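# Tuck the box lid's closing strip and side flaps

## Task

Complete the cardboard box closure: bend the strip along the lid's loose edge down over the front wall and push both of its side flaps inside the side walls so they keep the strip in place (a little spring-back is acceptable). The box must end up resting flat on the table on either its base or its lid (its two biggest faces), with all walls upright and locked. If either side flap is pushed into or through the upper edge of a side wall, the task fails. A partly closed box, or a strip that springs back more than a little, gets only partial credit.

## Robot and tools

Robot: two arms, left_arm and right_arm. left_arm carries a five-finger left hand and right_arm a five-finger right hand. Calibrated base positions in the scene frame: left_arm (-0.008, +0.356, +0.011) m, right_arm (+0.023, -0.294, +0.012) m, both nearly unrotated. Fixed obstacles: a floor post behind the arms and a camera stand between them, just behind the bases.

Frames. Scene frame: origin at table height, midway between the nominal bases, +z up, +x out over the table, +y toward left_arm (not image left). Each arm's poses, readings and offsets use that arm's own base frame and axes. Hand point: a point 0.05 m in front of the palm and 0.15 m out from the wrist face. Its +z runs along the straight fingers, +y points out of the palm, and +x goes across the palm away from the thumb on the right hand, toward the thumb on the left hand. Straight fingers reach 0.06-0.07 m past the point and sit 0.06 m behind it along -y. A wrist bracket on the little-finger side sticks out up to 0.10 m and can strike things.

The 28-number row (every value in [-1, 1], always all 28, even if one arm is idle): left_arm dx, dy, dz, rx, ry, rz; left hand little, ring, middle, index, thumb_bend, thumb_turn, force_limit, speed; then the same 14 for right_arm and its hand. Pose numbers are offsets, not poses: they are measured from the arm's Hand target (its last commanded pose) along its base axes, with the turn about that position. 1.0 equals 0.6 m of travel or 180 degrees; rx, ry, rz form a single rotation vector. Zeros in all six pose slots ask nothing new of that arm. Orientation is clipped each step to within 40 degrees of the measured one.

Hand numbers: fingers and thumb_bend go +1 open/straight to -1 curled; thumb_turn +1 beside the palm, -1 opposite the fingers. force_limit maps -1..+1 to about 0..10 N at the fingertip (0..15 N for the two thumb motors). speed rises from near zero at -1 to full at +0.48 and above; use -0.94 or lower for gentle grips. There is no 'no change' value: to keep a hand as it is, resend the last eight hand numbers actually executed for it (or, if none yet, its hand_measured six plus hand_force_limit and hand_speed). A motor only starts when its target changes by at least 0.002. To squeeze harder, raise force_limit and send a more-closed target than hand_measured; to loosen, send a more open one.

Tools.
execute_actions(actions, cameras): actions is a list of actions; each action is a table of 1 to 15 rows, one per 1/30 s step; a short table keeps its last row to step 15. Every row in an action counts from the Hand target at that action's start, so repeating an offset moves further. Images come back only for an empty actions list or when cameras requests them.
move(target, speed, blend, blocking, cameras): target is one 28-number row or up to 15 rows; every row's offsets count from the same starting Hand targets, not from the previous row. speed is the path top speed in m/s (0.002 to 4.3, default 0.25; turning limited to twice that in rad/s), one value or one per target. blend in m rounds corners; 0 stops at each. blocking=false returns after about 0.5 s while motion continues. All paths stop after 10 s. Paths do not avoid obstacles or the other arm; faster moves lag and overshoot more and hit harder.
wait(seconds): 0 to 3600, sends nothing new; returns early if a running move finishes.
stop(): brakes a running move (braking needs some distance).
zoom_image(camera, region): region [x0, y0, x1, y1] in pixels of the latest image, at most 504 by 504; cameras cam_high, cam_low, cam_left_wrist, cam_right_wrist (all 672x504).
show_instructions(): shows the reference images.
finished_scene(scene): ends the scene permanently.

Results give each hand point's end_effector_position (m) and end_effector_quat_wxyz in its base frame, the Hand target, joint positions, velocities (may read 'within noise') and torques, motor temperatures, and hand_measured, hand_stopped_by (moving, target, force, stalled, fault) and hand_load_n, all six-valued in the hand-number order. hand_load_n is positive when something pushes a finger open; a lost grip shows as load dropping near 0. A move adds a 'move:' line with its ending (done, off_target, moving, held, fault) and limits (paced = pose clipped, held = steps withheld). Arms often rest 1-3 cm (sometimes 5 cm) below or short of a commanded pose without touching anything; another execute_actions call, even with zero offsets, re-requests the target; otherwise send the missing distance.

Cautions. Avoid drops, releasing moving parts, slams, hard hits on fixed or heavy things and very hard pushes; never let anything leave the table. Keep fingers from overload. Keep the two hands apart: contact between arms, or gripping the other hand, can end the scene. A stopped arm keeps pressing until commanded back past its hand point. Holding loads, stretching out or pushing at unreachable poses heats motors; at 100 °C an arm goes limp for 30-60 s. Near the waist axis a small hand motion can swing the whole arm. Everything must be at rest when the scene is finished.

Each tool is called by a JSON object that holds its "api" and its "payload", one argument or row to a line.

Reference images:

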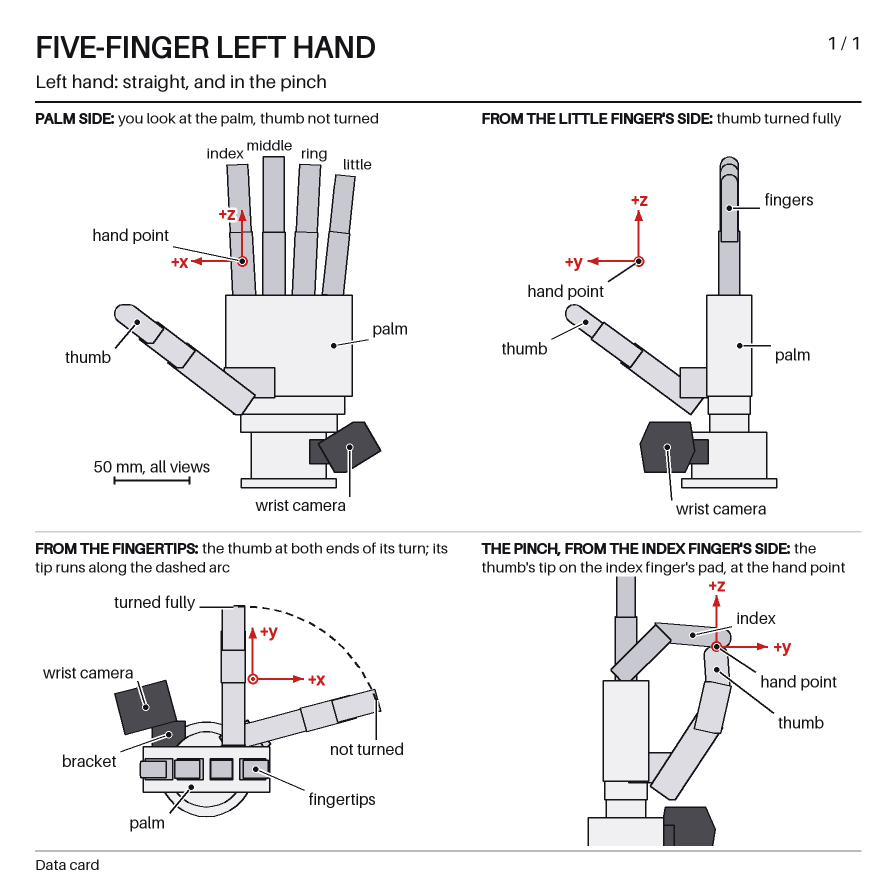

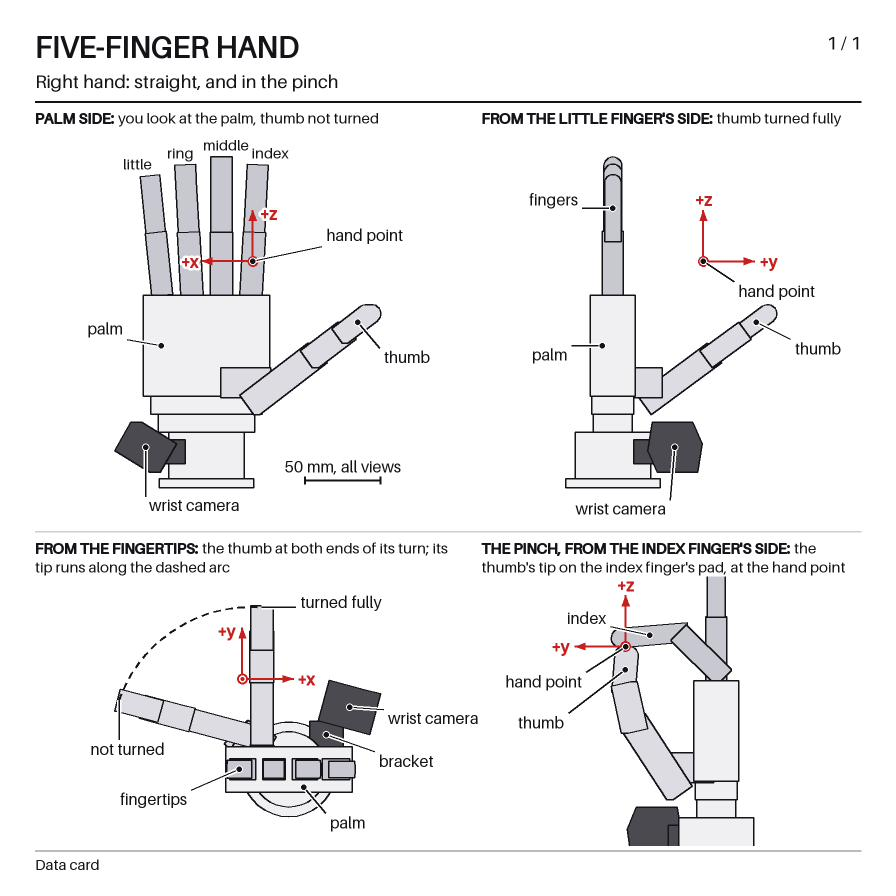

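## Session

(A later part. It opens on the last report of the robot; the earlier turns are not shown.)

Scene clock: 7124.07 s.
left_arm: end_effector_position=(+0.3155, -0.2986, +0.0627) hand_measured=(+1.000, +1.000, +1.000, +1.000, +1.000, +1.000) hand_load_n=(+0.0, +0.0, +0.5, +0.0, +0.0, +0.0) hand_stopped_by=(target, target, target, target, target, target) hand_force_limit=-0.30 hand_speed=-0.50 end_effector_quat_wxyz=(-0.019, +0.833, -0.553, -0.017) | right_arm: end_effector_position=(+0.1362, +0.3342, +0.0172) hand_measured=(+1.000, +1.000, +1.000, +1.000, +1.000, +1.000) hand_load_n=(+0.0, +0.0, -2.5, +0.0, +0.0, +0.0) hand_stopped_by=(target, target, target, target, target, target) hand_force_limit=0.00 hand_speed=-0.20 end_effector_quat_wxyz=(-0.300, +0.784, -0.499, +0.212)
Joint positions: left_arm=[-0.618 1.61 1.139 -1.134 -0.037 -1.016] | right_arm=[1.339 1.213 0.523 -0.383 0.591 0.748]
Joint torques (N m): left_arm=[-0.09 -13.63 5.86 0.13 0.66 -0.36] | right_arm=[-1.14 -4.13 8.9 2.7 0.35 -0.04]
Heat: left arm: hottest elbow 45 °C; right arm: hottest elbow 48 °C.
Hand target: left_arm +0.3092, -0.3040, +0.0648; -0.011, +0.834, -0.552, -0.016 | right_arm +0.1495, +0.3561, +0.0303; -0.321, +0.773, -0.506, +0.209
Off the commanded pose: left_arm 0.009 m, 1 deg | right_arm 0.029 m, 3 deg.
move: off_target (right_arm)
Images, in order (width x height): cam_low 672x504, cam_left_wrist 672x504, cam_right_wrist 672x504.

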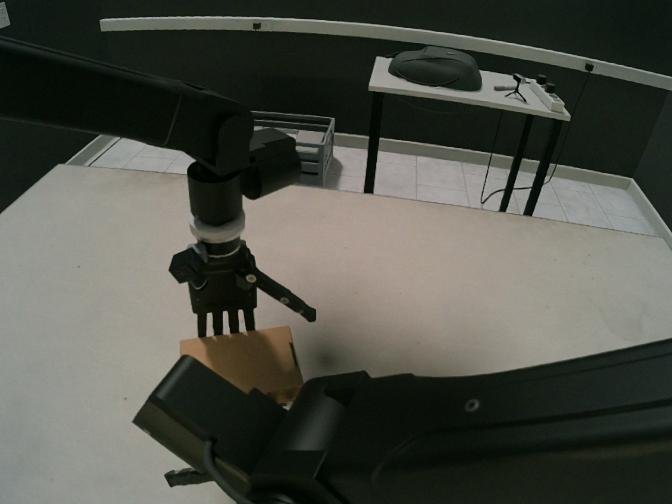

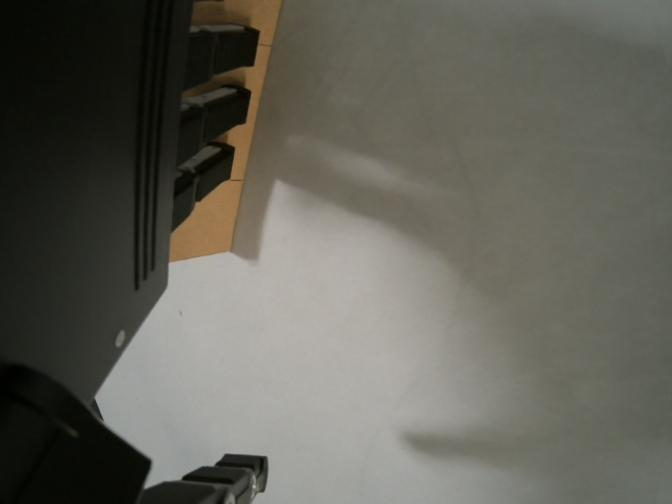

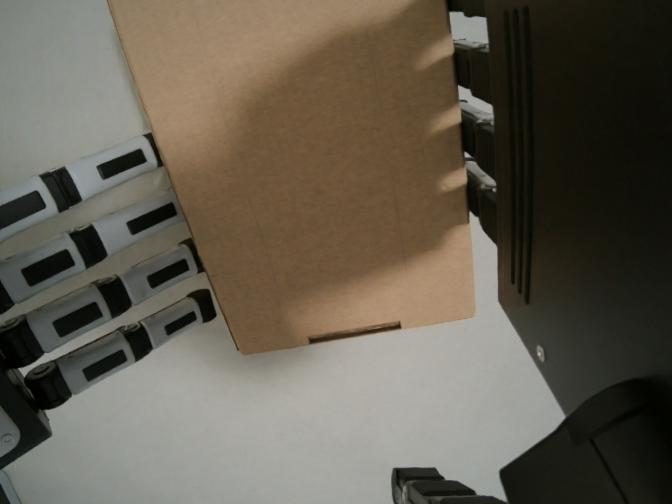

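{"api": "wait", "payload": {
  "seconds": 15
}}

{"api": "move", "payload": {
  "target": [0,0,0,0,0,0,1,1,1,1,1,1,-0.3,-0.5,-0.045,-0.025,-0.012,0,0,0,1,1,1,1,1,1,0,-0.2],
  "speed": 0.03,
  "cameras": ["cam_right_wrist","cam_low","cam_left_wrist"]
}}

{"api": "zoom_image", "payload": {
  "camera": "cam_right_wrist",
  "region": [90, 0, 290, 370]
}}

Scene clock: 7142.00 s.
left_arm: end_effector_position=(+0.3155, -0.2986, +0.0627) hand_measured=(+1.000, +1.000, +1.000, +1.000, +1.000, +1.000) hand_load_n=(+0.0, +0.5, +0.0, +0.0, -0.5, +0.0) hand_stopped_by=(target, target, target, target, target, target) hand_force_limit=-0.30 hand_speed=-0.50 end_effector_quat_wxyz=(-0.019, +0.833, -0.553, -0.017) | right_arm: end_effector_position=(+0.1362, +0.3342, +0.0172) hand_measured=(+1.000, +1.000, +1.000, +1.000, +1.000, +1.000) hand_load_n=(+0.0, +0.0, -2.0, -0.5, +0.0, +0.0) hand_stopped_by=(target, target, target, target, target, target) hand_force_limit=0.00 hand_speed=-0.20 end_effector_quat_wxyz=(-0.300, +0.784, -0.499, +0.213)
Joint positions: left_arm=[-0.618 1.61 1.139 -1.134 -0.037 -1.016] | right_arm=[1.339 1.213 0.523 -0.383 0.591 0.747]
Joint torques (N m): left_arm=[-0.03 -13.63 5.86 0.12 0.66 -0.36] | right_arm=[-1.14 -4.13 8.9 2.69 0.35 -0.05]
Heat: left arm: hottest elbow 45 °C; right arm: hottest elbow 50 °C.
Hand target: left_arm +0.3092, -0.3040, +0.0648; -0.011, +0.834, -0.552, -0.016 | right_arm +0.1495, +0.3561, +0.0303; -0.321, +0.773, -0.506, +0.209
Off the commanded pose: left_arm 0.009 m, 1 deg | right_arm 0.029 m, 3 deg.
wait: 10.00 of 15 s (the remaining seconds did not pass); at rest from the start

Scene clock: 7143.57 s.
left_arm: end_effector_position=(+0.3144, -0.3003, +0.0633) hand_measured=(+1.000, +1.000, +1.000, +1.000, +1.000, +1.000) hand_load_n=(+0.0, +0.0, +0.0, +0.0, +0.0, +0.0) hand_stopped_by=(target, target, target, target, target, target) hand_force_limit=-0.30 hand_speed=-0.50 end_effector_quat_wxyz=(-0.014, +0.833, -0.553, -0.017) | right_arm: end_effector_position=(+0.1244, +0.3401, +0.0208) hand_measured=(+1.000, +1.000, +1.000, +1.000, +1.000, +1.000) hand_load_n=(+0.0, +0.0, -0.5, -0.5, +0.0, +0.0) hand_stopped_by=(target, target, target, target, target, target) hand_force_limit=0.00 hand_speed=-0.20 end_effector_quat_wxyz=(-0.317, +0.776, -0.504, +0.211)
Joint positions: left_arm=[-0.618 1.61 1.139 -1.134 -0.026 -1.016] | right_arm=[1.392 1.202 0.516 -0.383 0.627 0.807]
Joint torques (N m): left_arm=[-0.09 -13.63 5.85 0.12 0.23 -0.36] | right_arm=[0.85 -5.77 6.02 1.29 0.48 0.18]
Heat: left arm: hottest elbow 45 °C; right arm: hottest elbow 49 °C.
Hand target: left_arm +0.3092, -0.3040, +0.0648; -0.011, +0.834, -0.552, -0.016 | right_arm +0.1226, +0.3411, +0.0231; -0.321, +0.773, -0.506, +0.209
Off the commanded pose: left_arm 0.006 m, 0 deg | right_arm 0.003 m, 1 deg.
move: done
Images, in order (width x height): cam_low 672x504, cam_left_wrist 672x504, cam_right_wrist 672x504.

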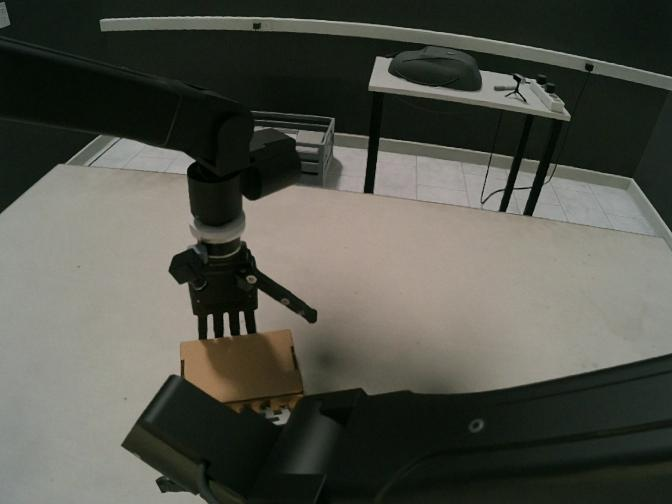

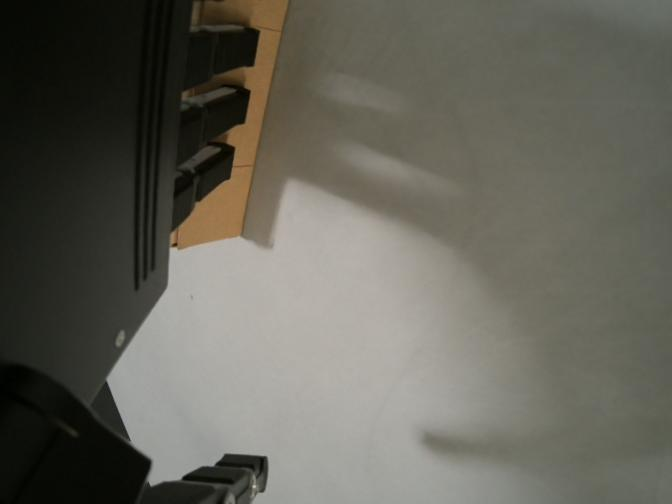

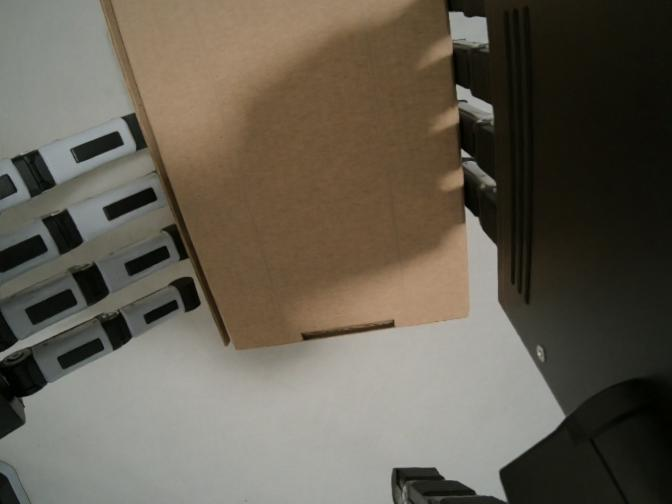

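Scaled by 1.362 from the camera's image (finer frame: 960x720).

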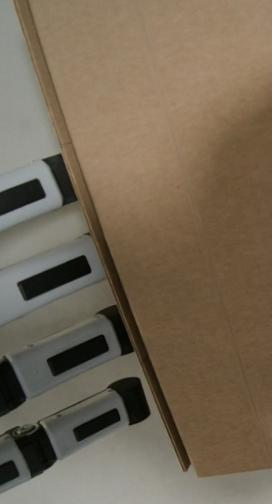

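{"api": "move", "payload": {
  "target": [0,0,0,0,0,0,1,1,1,1,1,1,-0.3,-0.5,-0.04,-0.02,-0.012,0,0,0,1,1,1,1,1,1,0,-0.2],
  "speed": 0.03,
  "cameras": ["cam_right_wrist","cam_low","cam_left_wrist"]
}}

{"api": "zoom_image", "payload": {
  "camera": "cam_right_wrist",
  "region": [90, 0, 290, 370]
}}

Scene clock: 7150.33 s.
left_arm: end_effector_position=(+0.3142, -0.3004, +0.0634) hand_measured=(+1.000, +1.000, +1.000, +1.000, +1.000, +1.000) hand_load_n=(+0.0, +0.0, +0.0, -0.5, -0.5, +0.0) hand_stopped_by=(target, target, target, target, target, target) hand_force_limit=-0.30 hand_speed=-0.50 end_effector_quat_wxyz=(-0.013, +0.833, -0.553, -0.017) | right_arm: end_effector_position=(+0.1008, +0.3305, +0.0148) hand_measured=(+1.000, +1.000, +1.000, +1.000, +1.000, +1.000) hand_load_n=(+0.0, +0.0, +0.0, +0.0, +0.0, +0.0) hand_stopped_by=(target, target, target, target, target, target) hand_force_limit=0.00 hand_speed=-0.20 end_effector_quat_wxyz=(-0.321, +0.774, -0.504, +0.210)
Joint positions: left_arm=[-0.618 1.61 1.139 -1.134 -0.025 -1.016] | right_arm=[1.474 1.18 0.482 -0.417 0.665 0.898]
Joint torques (N m): left_arm=[-0.03 -13.63 5.83 0.12 0.18 -0.36] | right_arm=[0.91 -5.3 5.87 0.85 0.47 0.16]
Heat: left arm: hottest elbow 44 °C; right arm: hottest elbow 48 °C.
Hand target: left_arm +0.3092, -0.3040, +0.0648; -0.011, +0.834, -0.552, -0.016 | right_arm +0.0986, +0.3292, +0.0160; -0.321, +0.773, -0.506, +0.209
Off the commanded pose: left_arm 0.006 m, 0 deg | right_arm 0.003 m, 0 deg.
move: done
Images, in order (width x height): cam_low 672x504, cam_left_wrist 672x504, cam_right_wrist 672x504.

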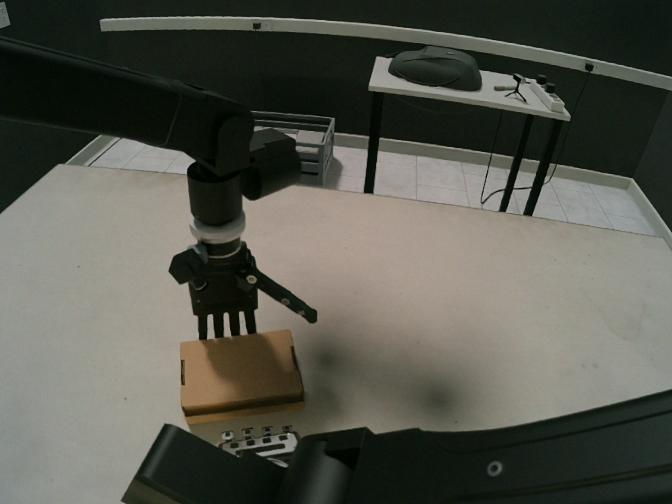

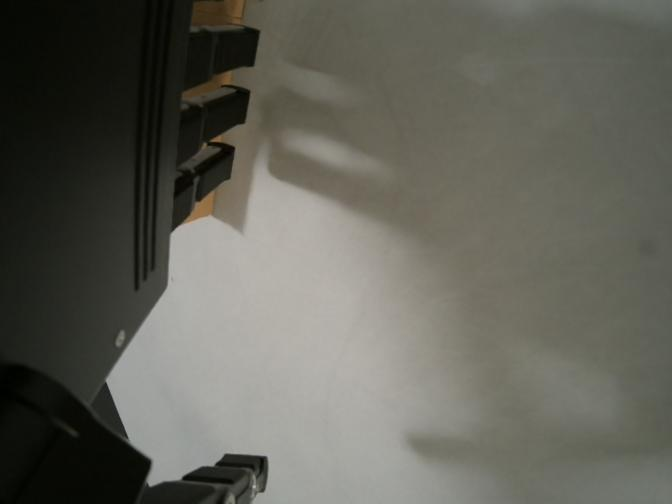

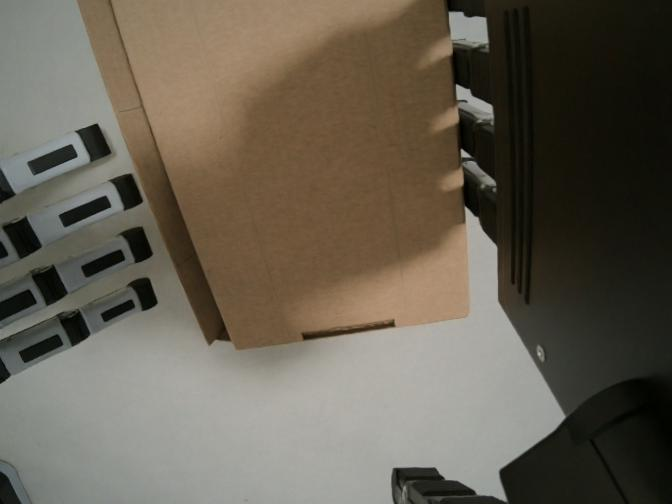

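Scaled by 1.362 from the camera's image (finer frame: 960x720).

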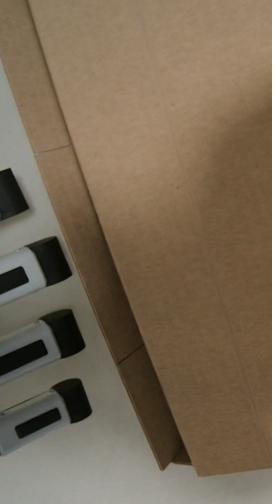

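{"api": "move", "payload": {
  "target": [0,0,0,0,0,0,1,1,1,1,1,1,-0.3,-0.5,-0.012,0.062,0.022,0,0,0,1,1,1,1,1,1,0,-0.2],
  "speed": 0.04,
  "cameras": ["cam_right_wrist","cam_low","cam_left_wrist"]
}}

Scene clock: 7191.00 s.
left_arm: end_effector_position=(+0.3142, -0.3004, +0.0634) hand_measured=(+1.000, +1.000, +1.000, +1.000, +1.000, +1.000) hand_load_n=(+0.0, +0.0, +0.0, +0.0, +0.0, +0.0) hand_stopped_by=(target, target, target, target, target, target) hand_force_limit=-0.30 hand_speed=-0.50 end_effector_quat_wxyz=(-0.013, +0.833, -0.553, -0.017) | right_arm: end_effector_position=(+0.0931, +0.3541, +0.0213) hand_measured=(+1.000, +1.000, +1.000, +1.000, +1.000, +1.000) hand_load_n=(+0.0, +0.0, +0.0, +0.0, +0.0, +0.0) hand_stopped_by=(target, target, target, target, target, target) hand_force_limit=0.00 hand_speed=-0.20 end_effector_quat_wxyz=(-0.315, +0.776, -0.503, +0.213)
Joint positions: left_arm=[-0.618 1.61 1.139 -1.134 -0.025 -1.016] | right_arm=[1.508 1.245 0.561 -0.471 0.68 0.939]
Joint torques (N m): left_arm=[-0.03 -13.63 5.83 0.13 0.18 -0.36] | right_arm=[0.97 -4.95 8.17 0.79 0.49 0.17]
Heat: left arm: hottest elbow 44 °C; right arm: hottest elbow 45 °C.
Hand target: left_arm +0.3092, -0.3040, +0.0648; -0.011, +0.834, -0.552, -0.016 | right_arm +0.0914, +0.3662, +0.0290; -0.320, +0.773, -0.506, +0.209
Off the commanded pose: left_arm 0.006 m, 0 deg | right_arm 0.015 m, 1 deg.
move: off_target (right_arm)
Images, in order (width x height): cam_low 672x504, cam_left_wrist 672x504, cam_right_wrist 672x504.

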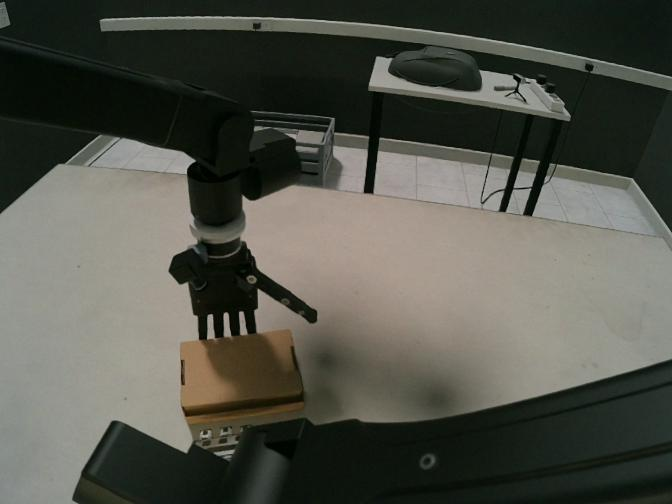

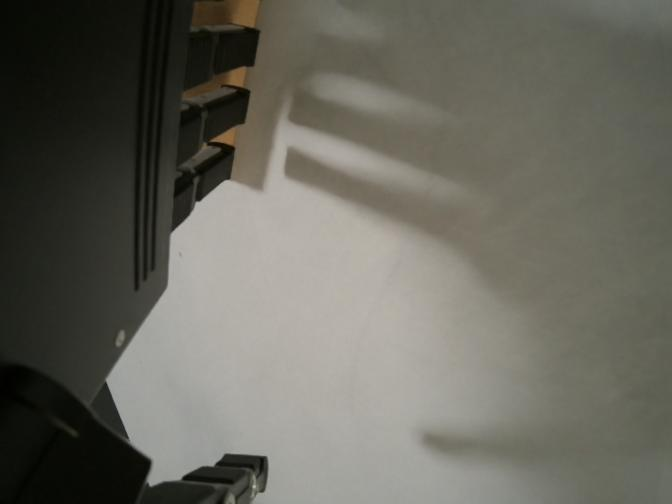

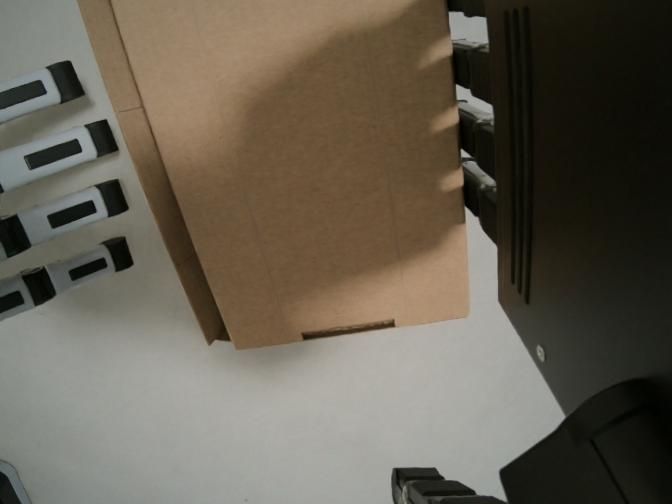

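{"api": "move", "payload": {
  "target": [0,0,0,0,0,0,1,1,1,1,1,1,-0.3,-0.5,0.0893,0.015,0.01,0,0,0,1,1,1,1,1,1,0,-0.2],
  "speed": 0.03,
  "cameras": ["cam_right_wrist","cam_low","cam_left_wrist"]
}}

{"api": "zoom_image", "payload": {
  "camera": "cam_right_wrist",
  "region": [60, 0, 280, 370]
}}

Scene clock: 7207.60 s.
left_arm: end_effector_position=(+0.3169, -0.2992, +0.0625) hand_measured=(+1.000, +1.000, +1.000, +1.000, +1.000, +1.000) hand_load_n=(+0.0, +0.5, +0.0, +0.0, +0.0, +0.0) hand_stopped_by=(target, target, target, target, target, target) hand_force_limit=-0.30 hand_speed=-0.50 end_effector_quat_wxyz=(-0.020, +0.833, -0.553, -0.014) | right_arm: end_effector_position=(+0.1290, +0.3551, +0.0228) hand_measured=(+1.000, +1.000, +1.000, +1.000, +1.000, +1.000) hand_load_n=(+0.0, +0.0, -3.0, +0.0, +0.0, +0.0) hand_stopped_by=(target, target, target, target, target, target) hand_force_limit=0.00 hand_speed=-0.20 end_effector_quat_wxyz=(-0.302, +0.786, -0.497, +0.209)
Joint positions: left_arm=[-0.618 1.61 1.139 -1.129 -0.038 -1.016] | right_arm=[1.374 1.254 0.577 -0.409 0.6 0.778]
Joint torques (N m): left_arm=[-0.03 -13.63 5.87 -0.06 0.74 -0.35] | right_arm=[-1.55 -4.72 8.87 2.62 0.57 -0.05]
Heat: left arm: hottest elbow 44 °C; right arm: hottest elbow 46 °C.
Hand target: left_arm +0.3092, -0.3040, +0.0648; -0.011, +0.834, -0.552, -0.016 | right_arm +0.1449, +0.3752, +0.0351; -0.321, +0.773, -0.506, +0.209
Off the commanded pose: left_arm 0.009 m, 1 deg | right_arm 0.028 m, 3 deg.
move: off_target (right_arm)
Images, in order (width x height): cam_low 672x504, cam_left_wrist 672x504, cam_right_wrist 672x504.

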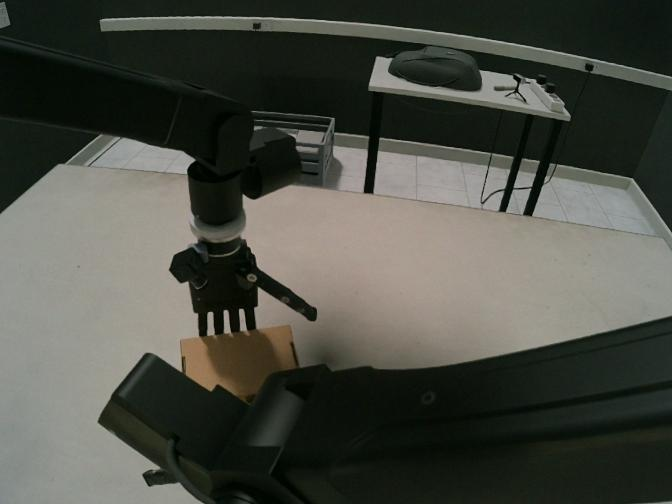

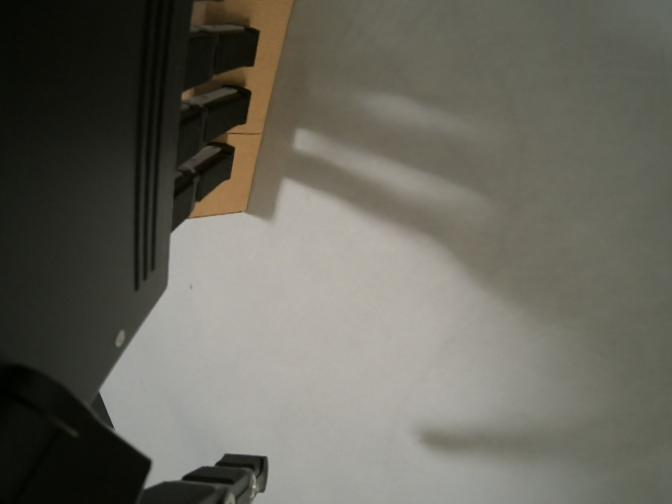

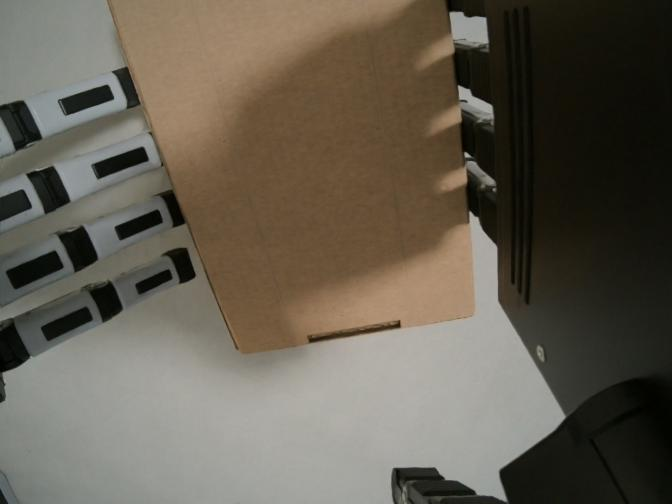

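Scaled by 1.362 from the camera's image (finer frame: 960x720).

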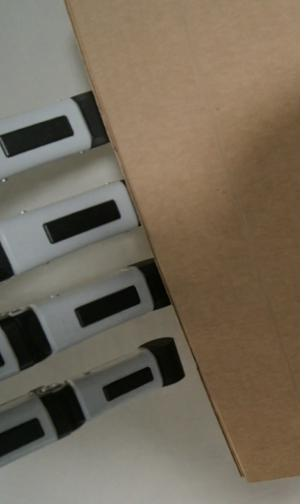

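{"api": "move", "payload": {
  "target": [0,0,0,0,0,0,1,1,1,1,1,1,-0.3,-0.5,-0.06,-0.03,-0.015,0,0,0,1,1,1,1,1,1,0,-0.2],
  "speed": 0.01,
  "cameras": ["cam_right_wrist","cam_low","cam_left_wrist"]
}}

{"api": "zoom_image", "payload": {
  "camera": "cam_right_wrist",
  "region": [60, 0, 280, 370]
}}

Scene clock: 7218.67 s.
left_arm: end_effector_position=(+0.3154, -0.3012, +0.0633) hand_measured=(+1.000, +1.000, +1.000, +1.000, +1.000, +1.000) hand_load_n=(+0.0, +0.0, +0.0, +0.0, +0.0, +0.0) hand_stopped_by=(target, target, target, target, target, target) hand_force_limit=-0.30 hand_speed=-0.50 end_effector_quat_wxyz=(-0.013, +0.833, -0.553, -0.014) | right_arm: end_effector_position=(+0.1117, +0.3587, +0.0247) hand_measured=(+1.000, +1.000, +1.000, +1.000, +1.000, +1.000) hand_load_n=(+0.0, +0.0, +0.0, +0.0, +0.0, +0.0) hand_stopped_by=(target, target, target, target, target, target) hand_force_limit=0.00 hand_speed=-0.20 end_effector_quat_wxyz=(-0.320, +0.774, -0.505, +0.210)
Joint positions: left_arm=[-0.618 1.61 1.139 -1.129 -0.026 -1.016] | right_arm=[1.446 1.243 0.562 -0.415 0.653 0.868]
Joint torques (N m): left_arm=[-0.03 -13.63 5.85 -0.06 0.2 -0.36] | right_arm=[0.97 -6.36 5.96 0.9 0.47 0.19]
Heat: left arm: hottest elbow 44 °C; right arm: hottest elbow 46 °C.
Hand target: left_arm +0.3092, -0.3040, +0.0648; -0.011, +0.834, -0.552, -0.016 | right_arm +0.1089, +0.3574, +0.0261; -0.321, +0.773, -0.506, +0.209
Off the commanded pose: left_arm 0.007 m, 0 deg | right_arm 0.003 m, 0 deg.
move: done
Images, in order (width x height): cam_low 672x504, cam_left_wrist 672x504, cam_right_wrist 672x504.

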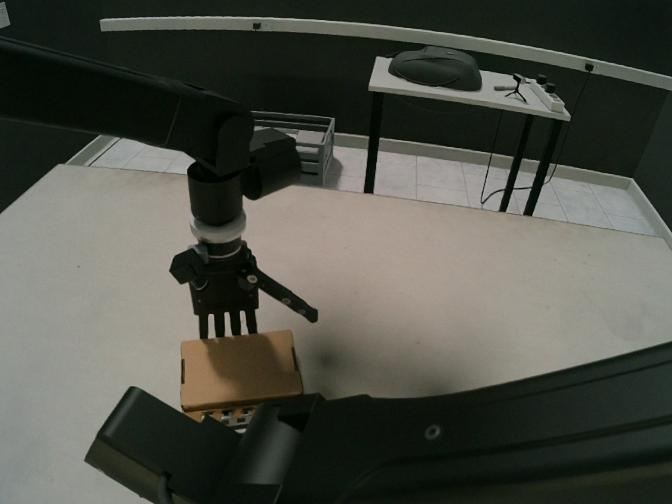

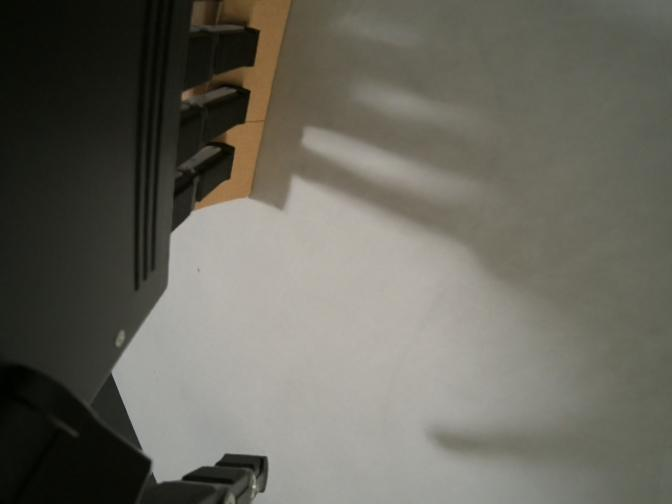

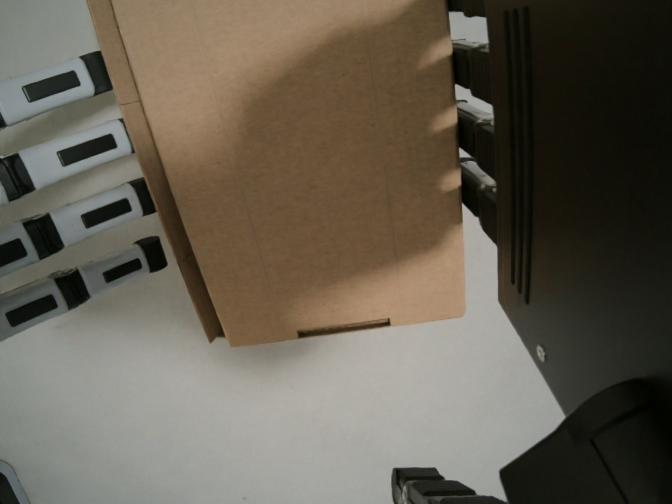

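Scaled by 1.362 from the camera's image (finer frame: 960x720).

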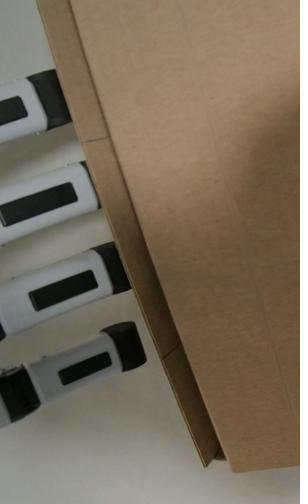

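{"api": "move", "payload": {
  "target": [0,0,0,0,0,0,1,1,1,1,1,1,-0.3,-0.5,-0.03,-0.013,-0.01,0,0,0,1,1,1,1,1,1,0,-0.2],
  "speed": 0.01,
  "cameras": ["cam_right_wrist","cam_low","cam_left_wrist"]
}}

{"api": "zoom_image", "payload": {
  "camera": "cam_right_wrist",
  "region": [60, 0, 280, 370]
}}

{"api": "zoom_image", "payload": {
  "camera": "cam_low",
  "region": [160, 310, 330, 440]
}}

Scene clock: 7229.77 s.
left_arm: end_effector_position=(+0.3154, -0.3013, +0.0633) hand_measured=(+1.000, +1.000, +1.000, +1.000, +1.000, +1.000) hand_load_n=(+0.0, +0.0, +0.0, +0.0, -0.5, +0.5) hand_stopped_by=(target, target, target, target, target, target) hand_force_limit=-0.30 hand_speed=-0.50 end_effector_quat_wxyz=(-0.013, +0.833, -0.553, -0.014) | right_arm: end_effector_position=(+0.0936, +0.3512, +0.0188) hand_measured=(+1.000, +1.000, +1.000, +1.000, +1.000, +1.000) hand_load_n=(+0.0, +0.0, +0.0, +0.0, +0.0, +0.0) hand_stopped_by=(target, target, target, target, target, target) hand_force_limit=0.00 hand_speed=-0.20 end_effector_quat_wxyz=(-0.321, +0.774, -0.505, +0.210)
Joint positions: left_arm=[-0.618 1.61 1.139 -1.129 -0.025 -1.016] | right_arm=[1.506 1.235 0.54 -0.444 0.68 0.937]
Joint torques (N m): left_arm=[-0.03 -13.63 5.85 -0.06 0.18 -0.36] | right_arm=[1.03 -6.18 5.83 0.81 0.49 0.17]
Heat: left arm: hottest elbow 44 °C; right arm: hottest elbow 46 °C.
Hand target: left_arm +0.3092, -0.3040, +0.0648; -0.011, +0.834, -0.552, -0.016 | right_arm +0.0909, +0.3496, +0.0202; -0.321, +0.773, -0.506, +0.209
Off the commanded pose: left_arm 0.007 m, 0 deg | right_arm 0.003 m, 0 deg.
move: done
Images, in order (width x height): cam_low 672x504, cam_left_wrist 672x504, cam_right_wrist 672x504.

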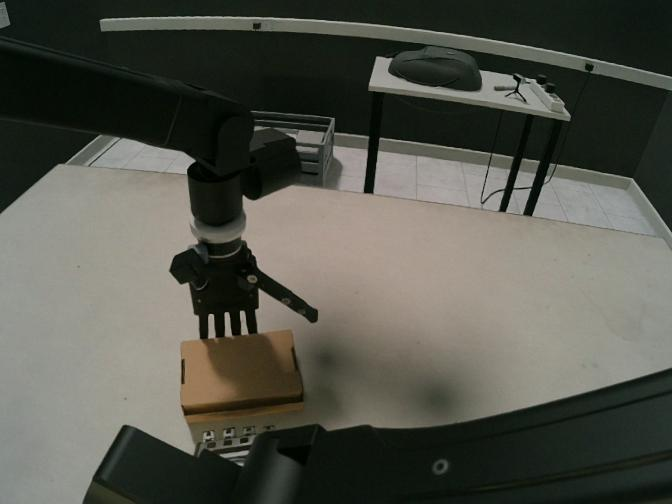

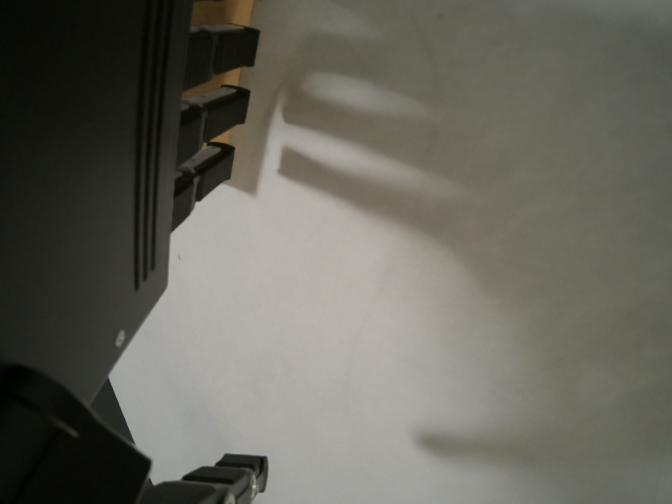

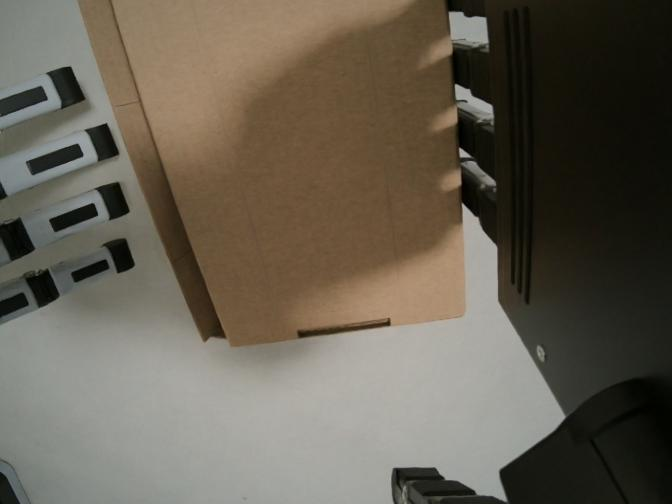

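Scaled by 1.362 from the camera's image (finer frame: 960x720).

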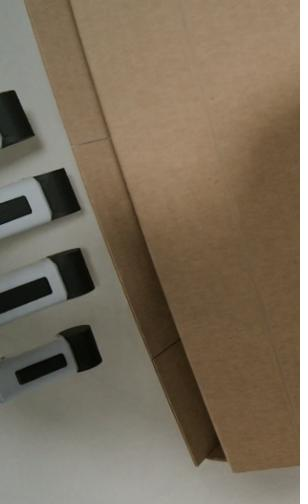

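Scaled by 2.965 from the camera's image (finer frame: 960x720).

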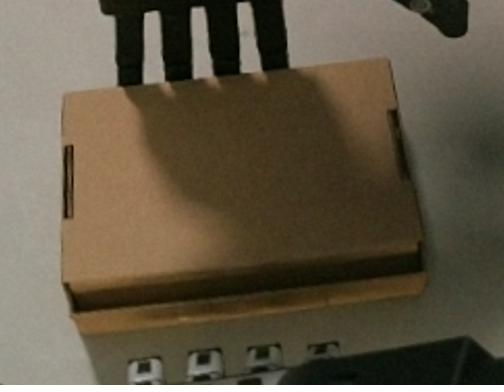

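{"api": "zoom_image", "payload": {
  "camera": "cam_right_wrist",
  "region": [180, 300, 260, 360]
}}

{"api": "zoom_image", "payload": {
  "camera": "cam_low",
  "region": [280, 370, 330, 420]
}}

{"api": "zoom_image", "payload": {
  "camera": "cam_low",
  "region": [170, 380, 220, 430]
}}

Scaled by 6.300 from the camera's image (finer frame: 960x720).

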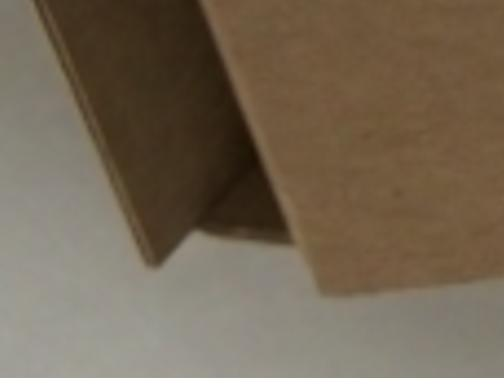

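Scaled by 10.080 from the camera's image (finer frame: 960x720).

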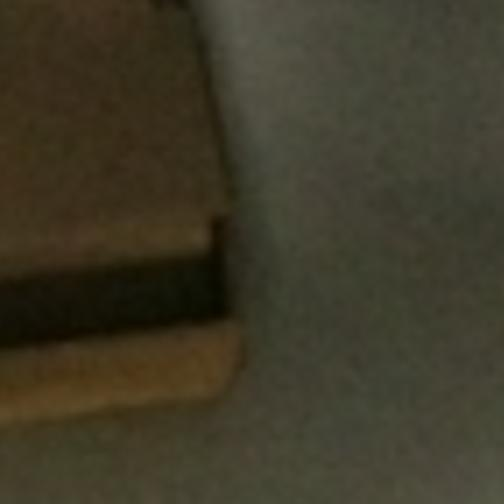

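Scaled by 10.080 from the camera's image (finer frame: 960x720).

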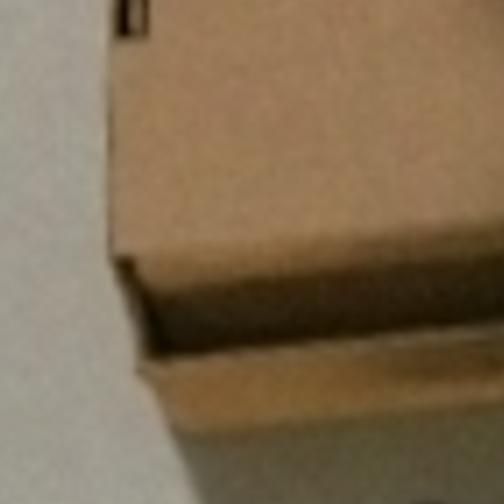

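{"api": "move", "payload": {
  "target": [0,0,0,0,0,0,1,1,1,1,1,1,-0.3,-0.5,-0.04,-0.05,0.02,0,0,0,1,1,1,1,1,1,0,-0.2],
  "speed": 0.04,
  "cameras": ["cam_right_wrist","cam_left_wrist"]
}}

{"api": "zoom_image", "payload": {
  "camera": "cam_right_wrist",
  "region": [60, 0, 280, 370]
}}

Scene clock: 7268.20 s.
left_arm: end_effector_position=(+0.3154, -0.3013, +0.0633) hand_measured=(+1.000, +1.000, +1.000, +1.000, +1.000, +1.000) hand_load_n=(+0.0, +0.0, +0.0, +0.0, +0.0, +0.0) hand_stopped_by=(target, target, target, target, target, target) hand_force_limit=-0.30 hand_speed=-0.50 end_effector_quat_wxyz=(-0.013, +0.833, -0.553, -0.014) | right_arm: end_effector_position=(+0.0688, +0.3214, +0.0316) hand_measured=(+1.000, +1.000, +1.000, +1.000, +1.000, +1.000) hand_load_n=(+0.0, +0.0, +0.0, +0.0, +0.0, -0.5) hand_stopped_by=(target, target, target, target, target, target) hand_force_limit=0.00 hand_speed=-0.20 end_effector_quat_wxyz=(-0.321, +0.773, -0.505, +0.209)
Joint positions: left_arm=[-0.618 1.61 1.139 -1.129 -0.025 -1.016] | right_arm=[1.595 1.115 0.501 -0.592 0.713 1.043]
Joint torques (N m): left_arm=[-0.03 -13.63 5.85 -0.06 0.18 -0.36] | right_arm=[0.91 -4.54 6.17 0.72 0.52 0.17]
Heat: left arm: hottest elbow 44 °C; right arm: hottest elbow 46 °C.
Hand target: left_arm +0.3092, -0.3040, +0.0648; -0.011, +0.834, -0.552, -0.016 | right_arm +0.0669, +0.3196, +0.0322; -0.321, +0.773, -0.506, +0.209
Off the commanded pose: left_arm 0.007 m, 0 deg | right_arm 0.003 m, 0 deg.
move: done
Images, in order (width x height): cam_left_wrist 672x504, cam_right_wrist 672x504.

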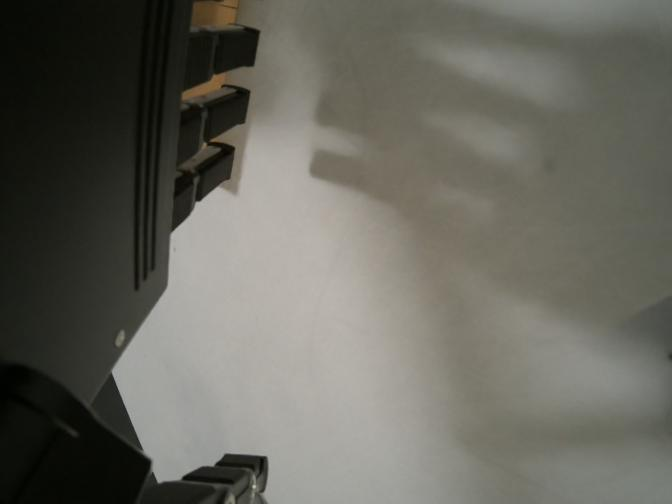

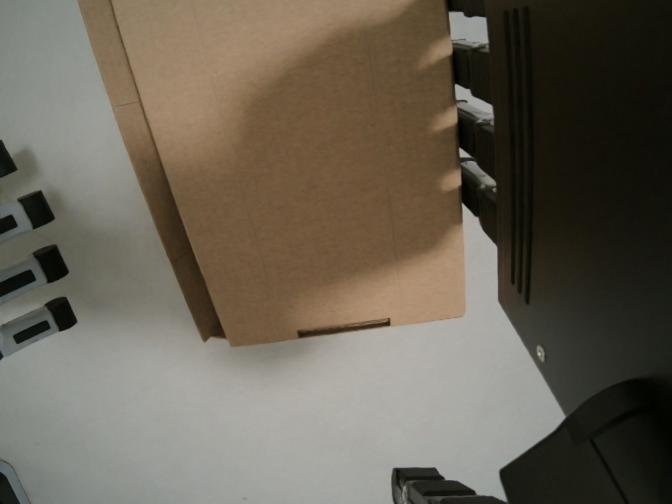

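Scaled by 1.362 from the camera's image (finer frame: 960x720).

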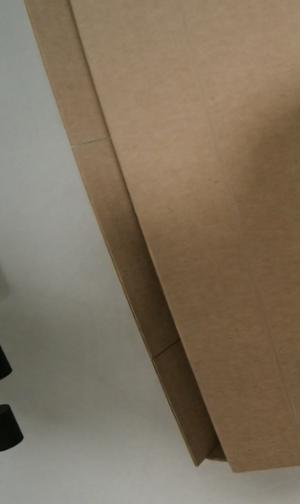

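{"api": "move", "payload": {
  "target": [
    [0,0,0,0,0,0,1,1,1,1,1,1,-0.3,-0.5,0.0,-0.08,0.15,0,0,0,1,1,1,1,1,1,0,-0.2],
    [0,0,0,0,0,0,1,1,1,1,1,1,-0.3,-0.5,0.10,-0.30,0.22,0,0,0,1,1,1,1,1,1,0,-0.2]
  ],
  "speed": 0.1,
  "cameras": ["all"]
}}

{"api": "zoom_image", "payload": {
  "camera": "cam_low",
  "region": [160, 310, 330, 440]
}}

Scene clock: 7282.67 s.
left_arm: end_effector_position=(+0.3154, -0.3013, +0.0633) hand_measured=(+1.000, +1.000, +1.000, +1.000, +1.000, +1.000) hand_load_n=(+0.0, +0.5, +0.0, -0.5, +0.0, +0.0) hand_stopped_by=(target, target, target, target, target, target) hand_force_limit=-0.30 hand_speed=-0.50 end_effector_quat_wxyz=(-0.013, +0.833, -0.553, -0.014) | right_arm: end_effector_position=(+0.1267, +0.1415, +0.1623) hand_measured=(+1.000, +1.000, +1.000, +1.000, +1.000, +1.000) hand_load_n=(+0.0, +0.0, +0.0, +0.0, +0.0, +0.0) hand_stopped_by=(target, target, target, target, target, target) hand_force_limit=0.00 hand_speed=-0.20 end_effector_quat_wxyz=(-0.320, +0.772, -0.508, +0.208)
Joint positions: left_arm=[-0.618 1.61 1.139 -1.129 -0.025 -1.016] | right_arm=[0.963 0.273 0.54 -1.135 0.378 0.417]
Joint torques (N m): left_arm=[-0.03 -13.63 5.83 -0.05 0.18 -0.36] | right_arm=[-0.38 2.14 7.95 1.61 0 -0.05]
Heat: left arm: hottest elbow 44 °C; right arm: hottest elbow 46 °C.
Hand target: left_arm +0.3092, -0.3040, +0.0648; -0.011, +0.834, -0.552, -0.016 | right_arm +0.1269, +0.1395, +0.1641; -0.321, +0.773, -0.506, +0.209
Off the commanded pose: left_arm 0.007 m, 0 deg | right_arm 0.003 m, 0 deg.
move: done

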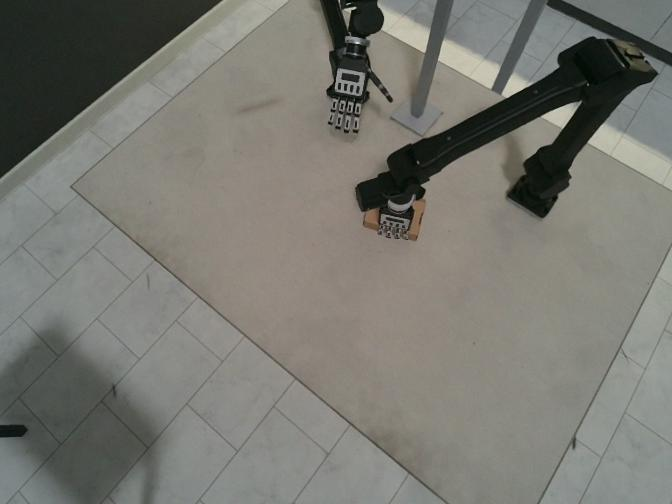

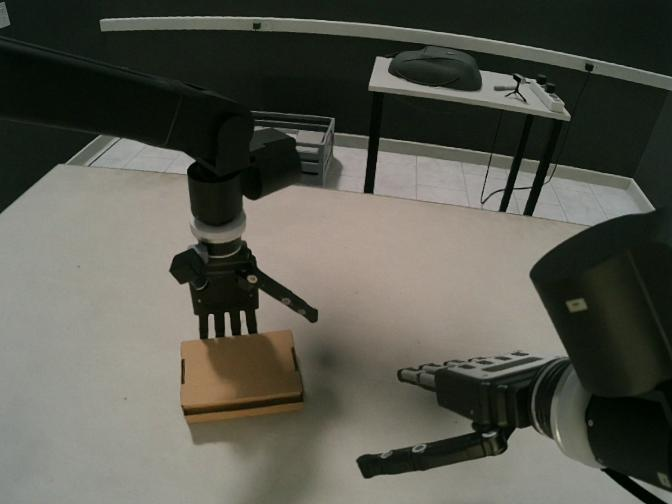

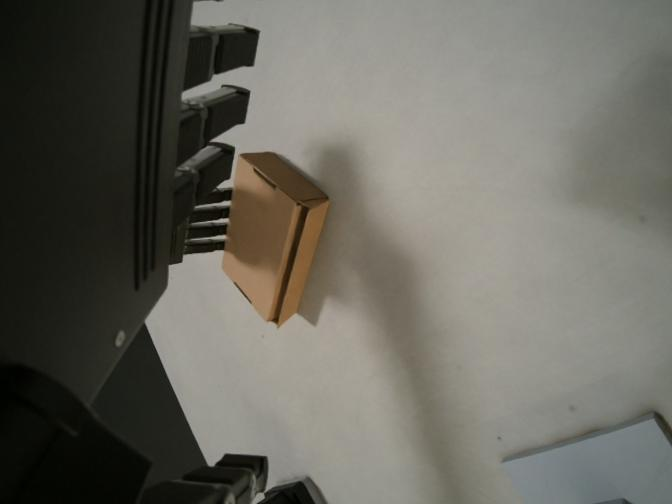

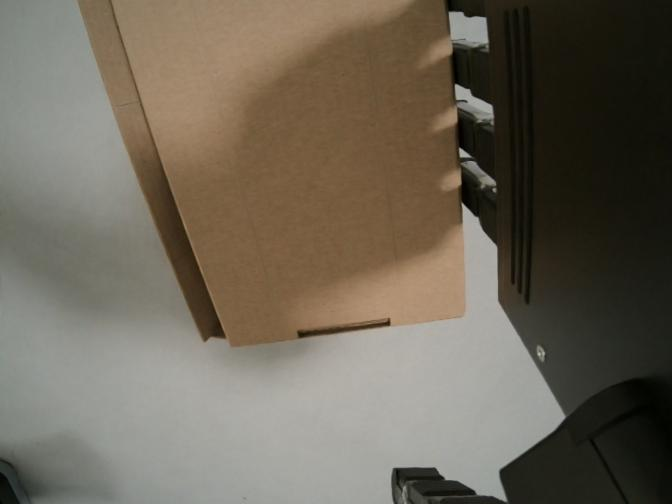

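Scaled by 2.965 from the camera's image (finer frame: 960x720).

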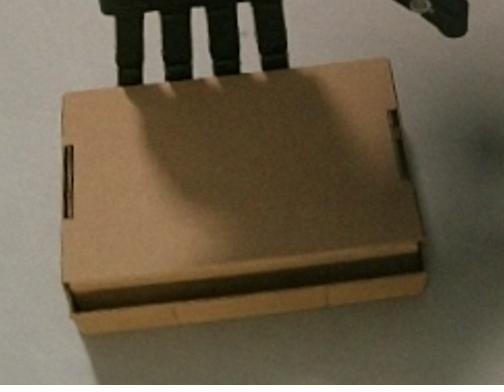

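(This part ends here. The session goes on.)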